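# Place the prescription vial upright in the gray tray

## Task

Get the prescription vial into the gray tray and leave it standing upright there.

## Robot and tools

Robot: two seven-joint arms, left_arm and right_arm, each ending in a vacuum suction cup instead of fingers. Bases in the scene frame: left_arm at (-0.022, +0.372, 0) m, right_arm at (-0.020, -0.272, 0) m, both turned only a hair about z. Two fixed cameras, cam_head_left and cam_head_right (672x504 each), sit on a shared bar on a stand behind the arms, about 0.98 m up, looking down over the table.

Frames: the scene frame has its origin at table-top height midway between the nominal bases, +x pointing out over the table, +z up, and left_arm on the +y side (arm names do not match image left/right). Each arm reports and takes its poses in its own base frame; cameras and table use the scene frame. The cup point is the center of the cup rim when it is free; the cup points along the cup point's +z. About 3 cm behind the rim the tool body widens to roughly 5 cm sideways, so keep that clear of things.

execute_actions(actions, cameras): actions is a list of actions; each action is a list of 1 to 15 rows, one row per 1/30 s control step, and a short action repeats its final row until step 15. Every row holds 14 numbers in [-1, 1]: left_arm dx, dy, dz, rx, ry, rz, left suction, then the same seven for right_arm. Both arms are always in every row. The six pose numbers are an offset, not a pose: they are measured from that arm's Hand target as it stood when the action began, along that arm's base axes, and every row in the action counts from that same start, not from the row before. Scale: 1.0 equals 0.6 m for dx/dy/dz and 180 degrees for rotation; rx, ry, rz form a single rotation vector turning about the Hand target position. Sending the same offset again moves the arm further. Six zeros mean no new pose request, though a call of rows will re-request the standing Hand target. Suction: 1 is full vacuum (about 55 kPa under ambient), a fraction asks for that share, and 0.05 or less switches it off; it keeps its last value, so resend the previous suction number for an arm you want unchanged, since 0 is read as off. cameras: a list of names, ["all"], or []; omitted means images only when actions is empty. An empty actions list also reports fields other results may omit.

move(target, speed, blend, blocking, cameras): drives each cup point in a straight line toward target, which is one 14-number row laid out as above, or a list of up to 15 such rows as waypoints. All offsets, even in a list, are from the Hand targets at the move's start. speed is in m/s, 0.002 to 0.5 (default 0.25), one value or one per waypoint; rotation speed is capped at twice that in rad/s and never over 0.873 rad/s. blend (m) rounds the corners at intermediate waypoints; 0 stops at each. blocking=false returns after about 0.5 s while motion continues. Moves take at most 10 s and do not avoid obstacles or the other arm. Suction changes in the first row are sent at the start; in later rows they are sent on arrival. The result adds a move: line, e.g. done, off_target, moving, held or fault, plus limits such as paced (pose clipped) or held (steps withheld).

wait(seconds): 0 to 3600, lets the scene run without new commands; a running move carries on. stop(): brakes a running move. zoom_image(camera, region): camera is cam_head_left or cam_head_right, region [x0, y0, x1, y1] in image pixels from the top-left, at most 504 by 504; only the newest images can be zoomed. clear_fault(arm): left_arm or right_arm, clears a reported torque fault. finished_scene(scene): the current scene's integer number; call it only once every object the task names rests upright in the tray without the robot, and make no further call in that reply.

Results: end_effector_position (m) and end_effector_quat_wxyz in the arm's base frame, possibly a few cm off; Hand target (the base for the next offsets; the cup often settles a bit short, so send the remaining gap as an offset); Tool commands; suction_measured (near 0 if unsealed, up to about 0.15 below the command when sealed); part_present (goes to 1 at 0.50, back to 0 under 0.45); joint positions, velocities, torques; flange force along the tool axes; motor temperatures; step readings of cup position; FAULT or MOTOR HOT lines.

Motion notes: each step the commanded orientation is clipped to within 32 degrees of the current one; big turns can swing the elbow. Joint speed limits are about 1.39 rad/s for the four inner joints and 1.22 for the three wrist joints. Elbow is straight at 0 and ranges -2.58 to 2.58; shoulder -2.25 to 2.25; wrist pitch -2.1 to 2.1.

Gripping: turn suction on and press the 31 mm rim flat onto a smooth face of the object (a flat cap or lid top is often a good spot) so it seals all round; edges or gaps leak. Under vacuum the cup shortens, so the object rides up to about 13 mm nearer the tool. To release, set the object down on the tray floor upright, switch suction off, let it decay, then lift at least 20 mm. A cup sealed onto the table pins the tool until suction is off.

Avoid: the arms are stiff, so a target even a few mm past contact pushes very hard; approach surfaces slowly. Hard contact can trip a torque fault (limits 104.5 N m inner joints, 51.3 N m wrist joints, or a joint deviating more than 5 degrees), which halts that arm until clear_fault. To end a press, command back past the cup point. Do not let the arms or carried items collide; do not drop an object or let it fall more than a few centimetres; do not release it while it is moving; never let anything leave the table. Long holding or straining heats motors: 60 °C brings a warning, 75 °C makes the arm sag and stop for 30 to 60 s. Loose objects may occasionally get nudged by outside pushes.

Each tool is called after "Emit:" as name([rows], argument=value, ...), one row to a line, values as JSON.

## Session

Emit:
execute_actions(actions=[])

Emit:
zoom_image(camera="cam_head_right", region=[230, 220, 510, 420])

Emit:
zoom_image(camera="cam_head_left", region=[230, 220, 510, 420])

Scene clock: 0.00 s.
left_arm: end_effector_position=(+0.5614, +0.0402, +0.2831) suction_measured=0.01 part_present=0 end_effector_quat_wxyz=(+0.184, +0.823, -0.533, -0.063) | right_arm: end_effector_position=(+0.8007, +0.0363, +0.2632) suction_measured=0.00 part_present=0 end_effector_quat_wxyz=(+0.434, -0.089, +0.896, -0.032)
Joint positions: left_arm=[-0.155 0.936 -0.163 0.622 0.298 1.946 -1.365] | right_arm=[0.126 0.841 -0.448 1.221 1.088 0.366 2.425]
Joint velocities: within noise
Joint torques (N m): no reading
Motor temperatures (°C): left_arm=[35 31 30 32 41 44 44] | right_arm=[34 36 33 32 34 42 38]
Flange force (N): no reading
Hand target: left_arm +0.5614, +0.0402, +0.2831; +0.184, +0.823, -0.533, -0.063 | right_arm +0.8007, +0.0363, +0.2632; +0.434, -0.089, +0.896, -0.032
Tool commands: left_gripper/suction=+0.0 right_gripper/suction=+0.0

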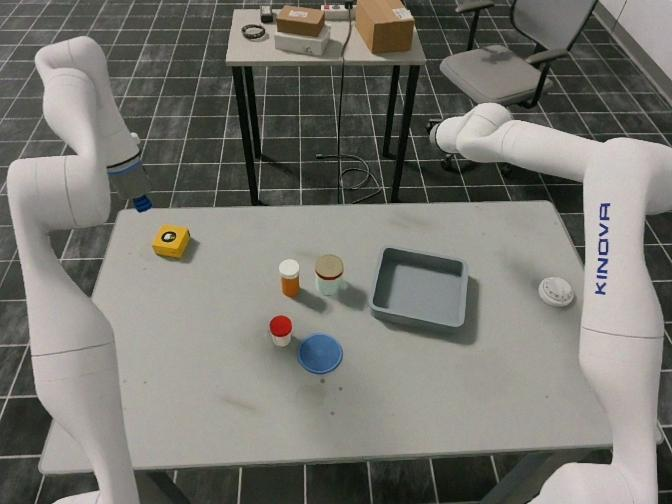

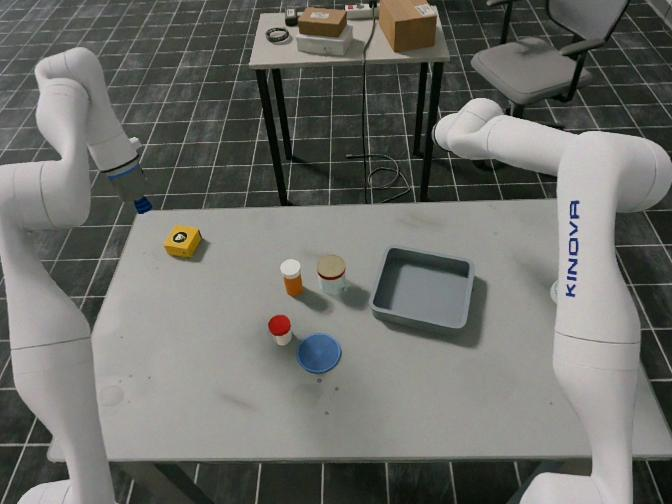

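Scaled by 1.800 from the camera's image (finer frame: 960x720).

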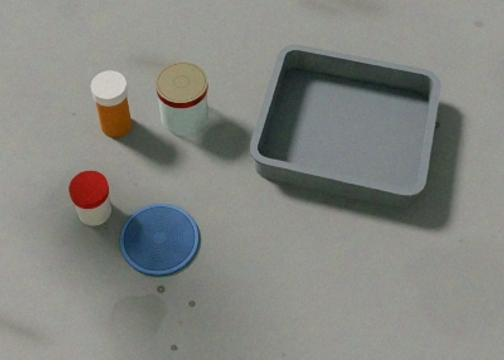

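Scaled by 1.800 from the camera's image (finer frame: 960x720).

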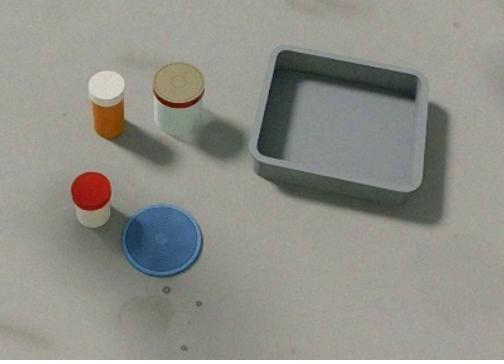

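Emit:
move([
  [0,0,0,0,0,0,0,-0.3732,0.6002,-0.08,-0.0073,0.2866,0,0],
  [0,0,0,0,0,0,0,-0.3732,0.6002,-0.2387,-0.0073,0.2866,0,0],
], blend=[0.04,0], speed=[0.3,0.2], cameras=["all"])

Emit:
zoom_image(camera="cam_head_right", region=[250, 220, 330, 300])

Emit:
zoom_image(camera="cam_head_left", region=[250, 220, 330, 300])

Scene clock: 15.50 s.
left_arm: end_effector_position=(+0.5614, +0.0402, +0.2831) suction_measured=0.01 part_present=0 end_effector_quat_wxyz=(+0.184, +0.823, -0.533, -0.063) | right_arm: end_effector_position=(+0.5767, +0.3964, +0.1199) suction_measured=0.00 part_present=0 end_effector_quat_wxyz=(+0.000, -0.099, +0.995, +0.000)
Joint positions: left_arm=[-0.155 0.936 -0.163 0.622 0.298 1.946 -1.365] | right_arm=[-0.493 1.221 -0.665 0.532 0.622 1.491 2.527]
Joint torques (N m): left_arm=[1.45 -20.38 -0.57 -5.84 0.39 0.63 -0.2] | right_arm=[-0.72 -24.02 -1.73 -5.23 -0.11 -0.15 0.11]
Flange force (N): left_arm=[-0.1 -3.6 -4.4] | right_arm=[-5.5 1.4 -0.6]
Hand target: left_arm +0.5614, +0.0402, +0.2831; +0.184, +0.823, -0.533, -0.063 | right_arm +0.5768, +0.3964, +0.1199; +0.000, -0.099, +0.995, +0.000
Off the commanded pose: left_arm 0.000 m, 0 deg | right_arm 0.000 m, 0 deg.
move: done

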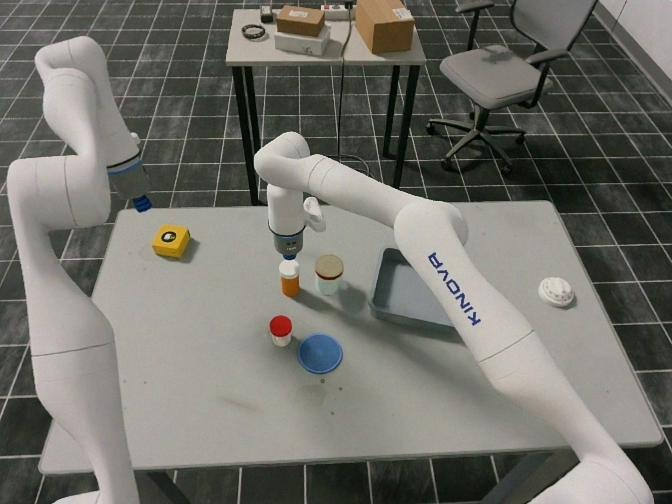

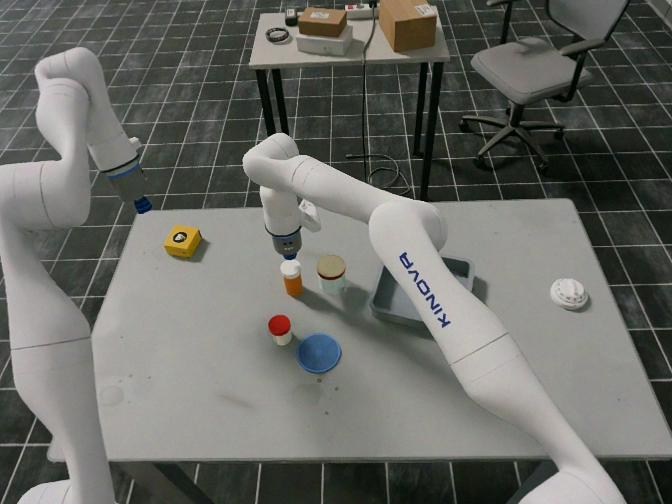

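Scaled by 6.300 from the camera's image (finer frame: 960x720).

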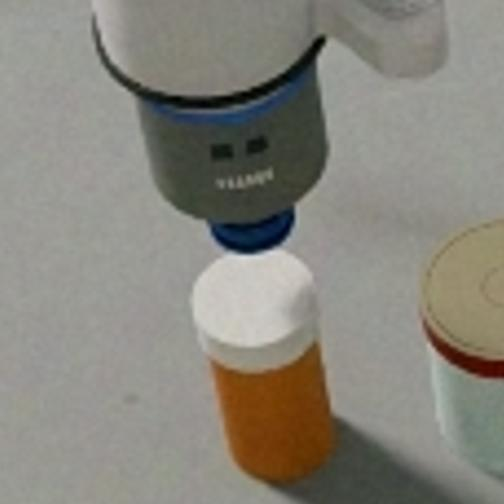

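Scaled by 6.300 from the camera's image (finer frame: 960x720).

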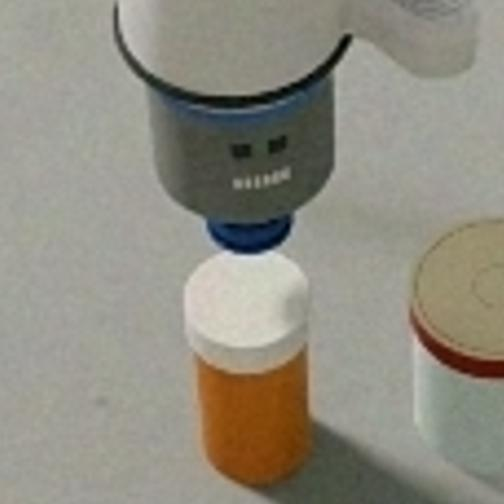

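Emit:
move([
  [0,0,0,0,0,0,0,-0.0025,0.003,-0.03,0,0,0,1],
  [0,0,0,0,0,0,0,-0.0025,0.003,-0.0545,0,0,0,1],
], speed=[0.1,0.03], blend=[0.004,0])

Emit:
wait(seconds=0.5)

Scene clock: 23.83 s.
left_arm: end_effector_position=(+0.5614, +0.0402, +0.2831) suction_measured=0.01 part_present=0 end_effector_quat_wxyz=(+0.184, +0.823, -0.533, -0.063) | right_arm: end_effector_position=(+0.5752, +0.3983, +0.0872) suction_measured=0.31 part_present=0 end_effector_quat_wxyz=(+0.000, -0.099, +0.995, +0.000)
Joint positions: left_arm=[-0.155 0.936 -0.163 0.622 0.298 1.946 -1.365] | right_arm=[-0.487 1.251 -0.661 0.578 0.631 1.424 2.508]
Joint torques (N m): left_arm=[1.47 -20.34 -0.62 -5.88 0.42 0.61 -0.22] | right_arm=[-0.72 -24.54 -1.88 -5.26 -0.16 -0.15 0.12]
Flange force (N): left_arm=[-0.3 -3.2 -4.1] | right_arm=[-5.6 1.5 0.4]
Hand target: left_arm +0.5614, +0.0402, +0.2831; +0.184, +0.823, -0.533, -0.063 | right_arm +0.5752, +0.3983, +0.0872; +0.000, -0.099, +0.995, +0.000
Off the commanded pose: left_arm 0.000 m, 0 deg | right_arm 0.000 m, 0 deg.
move: done

Scene clock: 24.33 s.
left_arm: end_effector_position=(+0.5614, +0.0402, +0.2831) suction_measured=0.01 part_present=0 end_effector_quat_wxyz=(+0.184, +0.823, -0.533, -0.063) | right_arm: end_effector_position=(+0.5752, +0.3983, +0.0872) suction_measured=0.86 part_present=1 end_effector_quat_wxyz=(+0.000, -0.099, +0.995, +0.000)
Joint positions: left_arm=[-0.155 0.936 -0.163 0.622 0.298 1.946 -1.365] | right_arm=[-0.487 1.251 -0.661 0.578 0.631 1.424 2.508]
Joint torques (N m): left_arm=[1.49 -20.33 -0.64 -5.91 0.38 0.65 -0.23] | right_arm=[-0.71 -24.51 -1.96 -5.22 -0.11 -0.1 0.12]
Flange force (N): left_arm=[-0.4 -3.0 -3.9] | right_arm=[-5.7 1.5 0.4]
Hand target: left_arm +0.5614, +0.0402, +0.2831; +0.184, +0.823, -0.533, -0.063 | right_arm +0.5752, +0.3983, +0.0872; +0.000, -0.099, +0.995, +0.000
Tool commands: left_gripper/suction=+0.0 right_gripper/suction=+1.0
Off the commanded pose: left_arm 0.000 m, 0 deg | right_arm 0.000 m, 0 deg.
wait: 0.50 s; at rest by 0.17 s

Emit:
move([
  [0,0,0,0,0,0,0,0,0,0.2,0,0,0,1],
  [0,0,0,0,0,0,0,-0.0837,-0.5072,0.2,0,0,0,1],
  [0,0,0,0,0,0,0,-0.0837,-0.5072,0.005,0,0,0,1],
  [0,0,0,0,0,0,0,-0.0837,-0.5072,-0.0122,0,0,0,1],
], speed=[0.25,0.3,0.12,0.025], blend=[0.03,0.03,0.002,0], cameras=["all"])

Emit:
zoom_image(camera="cam_head_left", region=[350, 220, 490, 360])

Scene clock: 34.20 s.
left_arm: end_effector_position=(+0.5614, +0.0402, +0.2831) suction_measured=0.01 part_present=0 end_effector_quat_wxyz=(+0.184, +0.823, -0.533, -0.063) | right_arm: end_effector_position=(+0.5250, +0.0939, +0.0799) suction_measured=0.95 part_present=1 end_effector_quat_wxyz=(+0.000, -0.099, +0.995, +0.000)
Joint positions: left_arm=[-0.155 0.936 -0.163 0.622 0.298 1.946 -1.365] | right_arm=[0.155 0.91 -0.675 1.505 0.648 0.959 2.629]
Joint torques (N m): left_arm=[1.47 -20.34 -0.64 -5.92 0.39 0.67 -0.27] | right_arm=[-0.75 -18.61 -3.39 -4.17 -0.11 -0.18 0.16]
Flange force (N): left_arm=[-0.3 -2.9 -3.7] | right_arm=[-2.5 -1.2 0.3]
Hand target: left_arm +0.5614, +0.0402, +0.2831; +0.184, +0.823, -0.533, -0.063 | right_arm +0.5250, +0.0939, +0.0799; +0.000, -0.099, +0.995, +0.000
Off the commanded pose: left_arm 0.000 m, 0 deg | right_arm 0.000 m, 0 deg.
move: done

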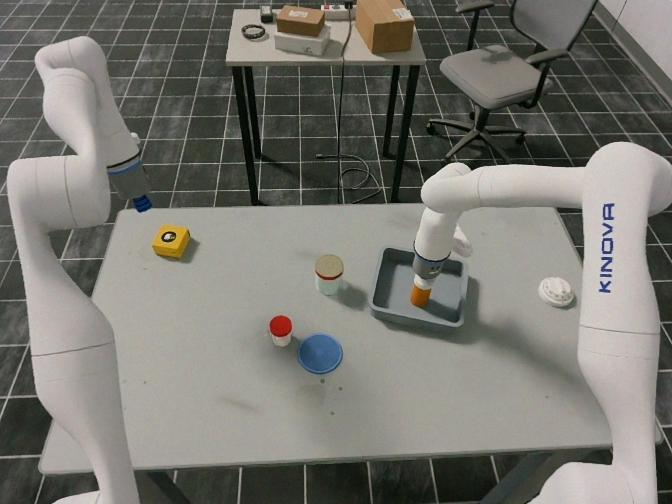

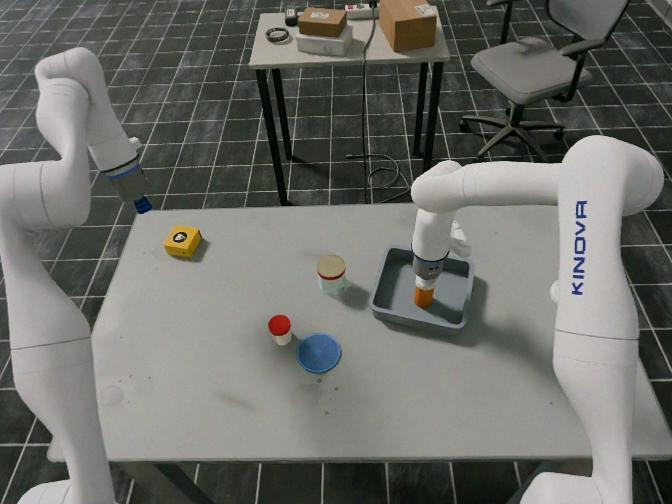

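Scaled by 3.600 from the camera's image (finer frame: 960x720).

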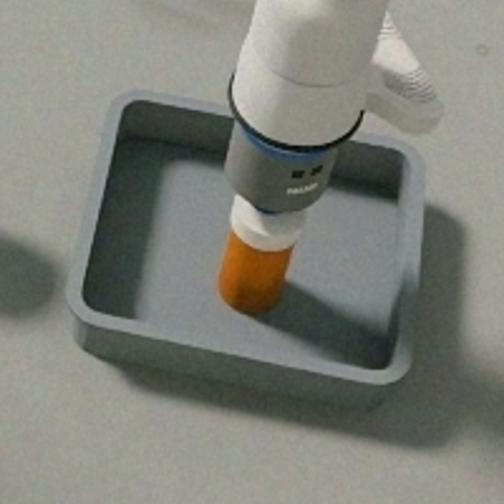

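Emit:
move(target=[0,0,0,0,0,0,0,0,0,-0.0026,0,0,0,1], speed=0.02)

Scene clock: 38.27 s.
left_arm: end_effector_position=(+0.5614, +0.0402, +0.2831) suction_measured=0.01 part_present=0 end_effector_quat_wxyz=(+0.184, +0.823, -0.533, -0.063) | right_arm: end_effector_position=(+0.5250, +0.0939, +0.0784) suction_measured=0.95 part_present=1 end_effector_quat_wxyz=(+0.000, -0.099, +0.995, +0.000)
Joint positions: left_arm=[-0.155 0.936 -0.163 0.622 0.298 1.946 -1.365] | right_arm=[0.155 0.912 -0.674 1.506 0.649 0.956 2.627]
Joint torques (N m): left_arm=[1.47 -20.35 -0.6 -5.89 0.4 0.63 -0.25] | right_arm=[-0.96 -10.69 -1.29 -1.26 -0.12 -0.45 0.1]
Flange force (N): left_arm=[-0.2 -3.3 -4.1] | right_arm=[-1.7 -1.7 -15.8]
Hand target: left_arm +0.5614, +0.0402, +0.2831; +0.184, +0.823, -0.533, -0.063 | right_arm +0.5250, +0.0939, +0.0784; +0.000, -0.099, +0.995, +0.000
Off the commanded pose: left_arm 0.000 m, 0 deg | right_arm 0.000 m, 0 deg.
move: done

Contact. Release.

Emit:
move(target=[0,0,0,0,0,0,0,0,0,0.0004,0,0,0,0], speed=0.02)

Emit:
move([
  [0,0,0,0,0,0,0,0,0,0.05,0,0,0,0],
  [0,0,0,0,0,0,0,0,0,0.15,0,0,0,0],
], speed=[0.08,0.2], blend=[0.01,0], cameras=["all"])

Scene clock: 42.60 s.
left_arm: end_effector_position=(+0.5614, +0.0402, +0.2831) suction_measured=0.01 part_present=0 end_effector_quat_wxyz=(+0.184, +0.823, -0.533, -0.063) | right_arm: end_effector_position=(+0.5250, +0.0939, +0.0786) suction_measured=0.00 part_present=0 end_effector_quat_wxyz=(+0.000, -0.099, +0.995, +0.000)
Joint positions: left_arm=[-0.155 0.936 -0.163 0.622 0.298 1.946 -1.365] | right_arm=[0.155 0.912 -0.674 1.505 0.649 0.956 2.628]
Joint torques (N m): left_arm=[1.52 -20.32 -0.62 -5.93 0.39 0.63 -0.24] | right_arm=[-1.02 -9.17 -0.86 -0.59 -0.18 -0.34 0.09]
Flange force (N): left_arm=[-0.4 -2.9 -3.9] | right_arm=[-1.6 -1.8 -18.5]
Hand target: left_arm +0.5614, +0.0402, +0.2831; +0.184, +0.823, -0.533, -0.063 | right_arm +0.5250, +0.0939, +0.0786; +0.000, -0.099, +0.995, +0.000
Off the commanded pose: left_arm 0.000 m, 0 deg | right_arm 0.000 m, 0 deg.
move: done

Scene clock: 43.60 s.
left_arm: end_effector_position=(+0.5614, +0.0402, +0.2831) suction_measured=0.01 part_present=0 end_effector_quat_wxyz=(+0.184, +0.823, -0.533, -0.063) | right_arm: end_effector_position=(+0.5250, +0.0939, +0.1686) suction_measured=0.00 part_present=0 end_effector_quat_wxyz=(+0.000, -0.099, +0.995, +0.000)
Joint positions: left_arm=[-0.155 0.936 -0.163 0.622 0.298 1.946 -1.365] | right_arm=[0.184 0.788 -0.74 1.425 0.554 1.142 2.7]
Joint torques (N m): left_arm=[1.45 -20.34 -0.6 -5.89 0.39 0.61 -0.27] | right_arm=[-0.68 -17.58 -3.06 -4.88 -0.16 -0.07 0.14]
Flange force (N): left_arm=[-0.2 -3.2 -4.1] | right_arm=[-2.4 -1.1 -0.6]
Hand target: left_arm +0.5614, +0.0402, +0.2831; +0.184, +0.823, -0.533, -0.063 | right_arm +0.5250, +0.0939, +0.1686; +0.000, -0.099, +0.995, +0.000
Off the commanded pose: left_arm 0.000 m, 0 deg | right_arm 0.000 m, 0 deg.
move: done

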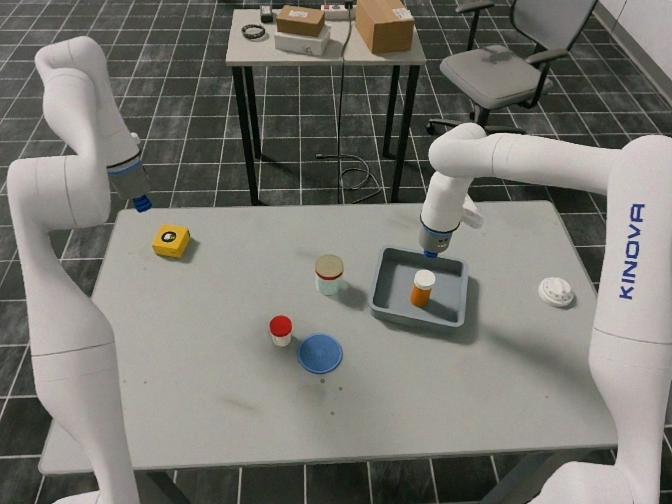

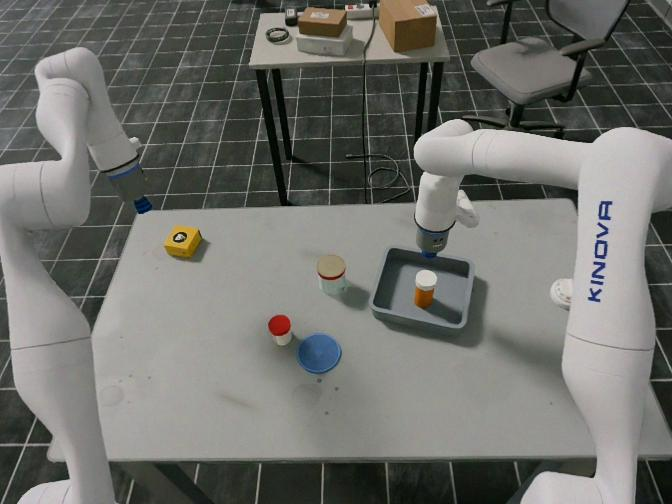

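Emit:
finished_scene(scene=3)

The scene is finished: the task was done.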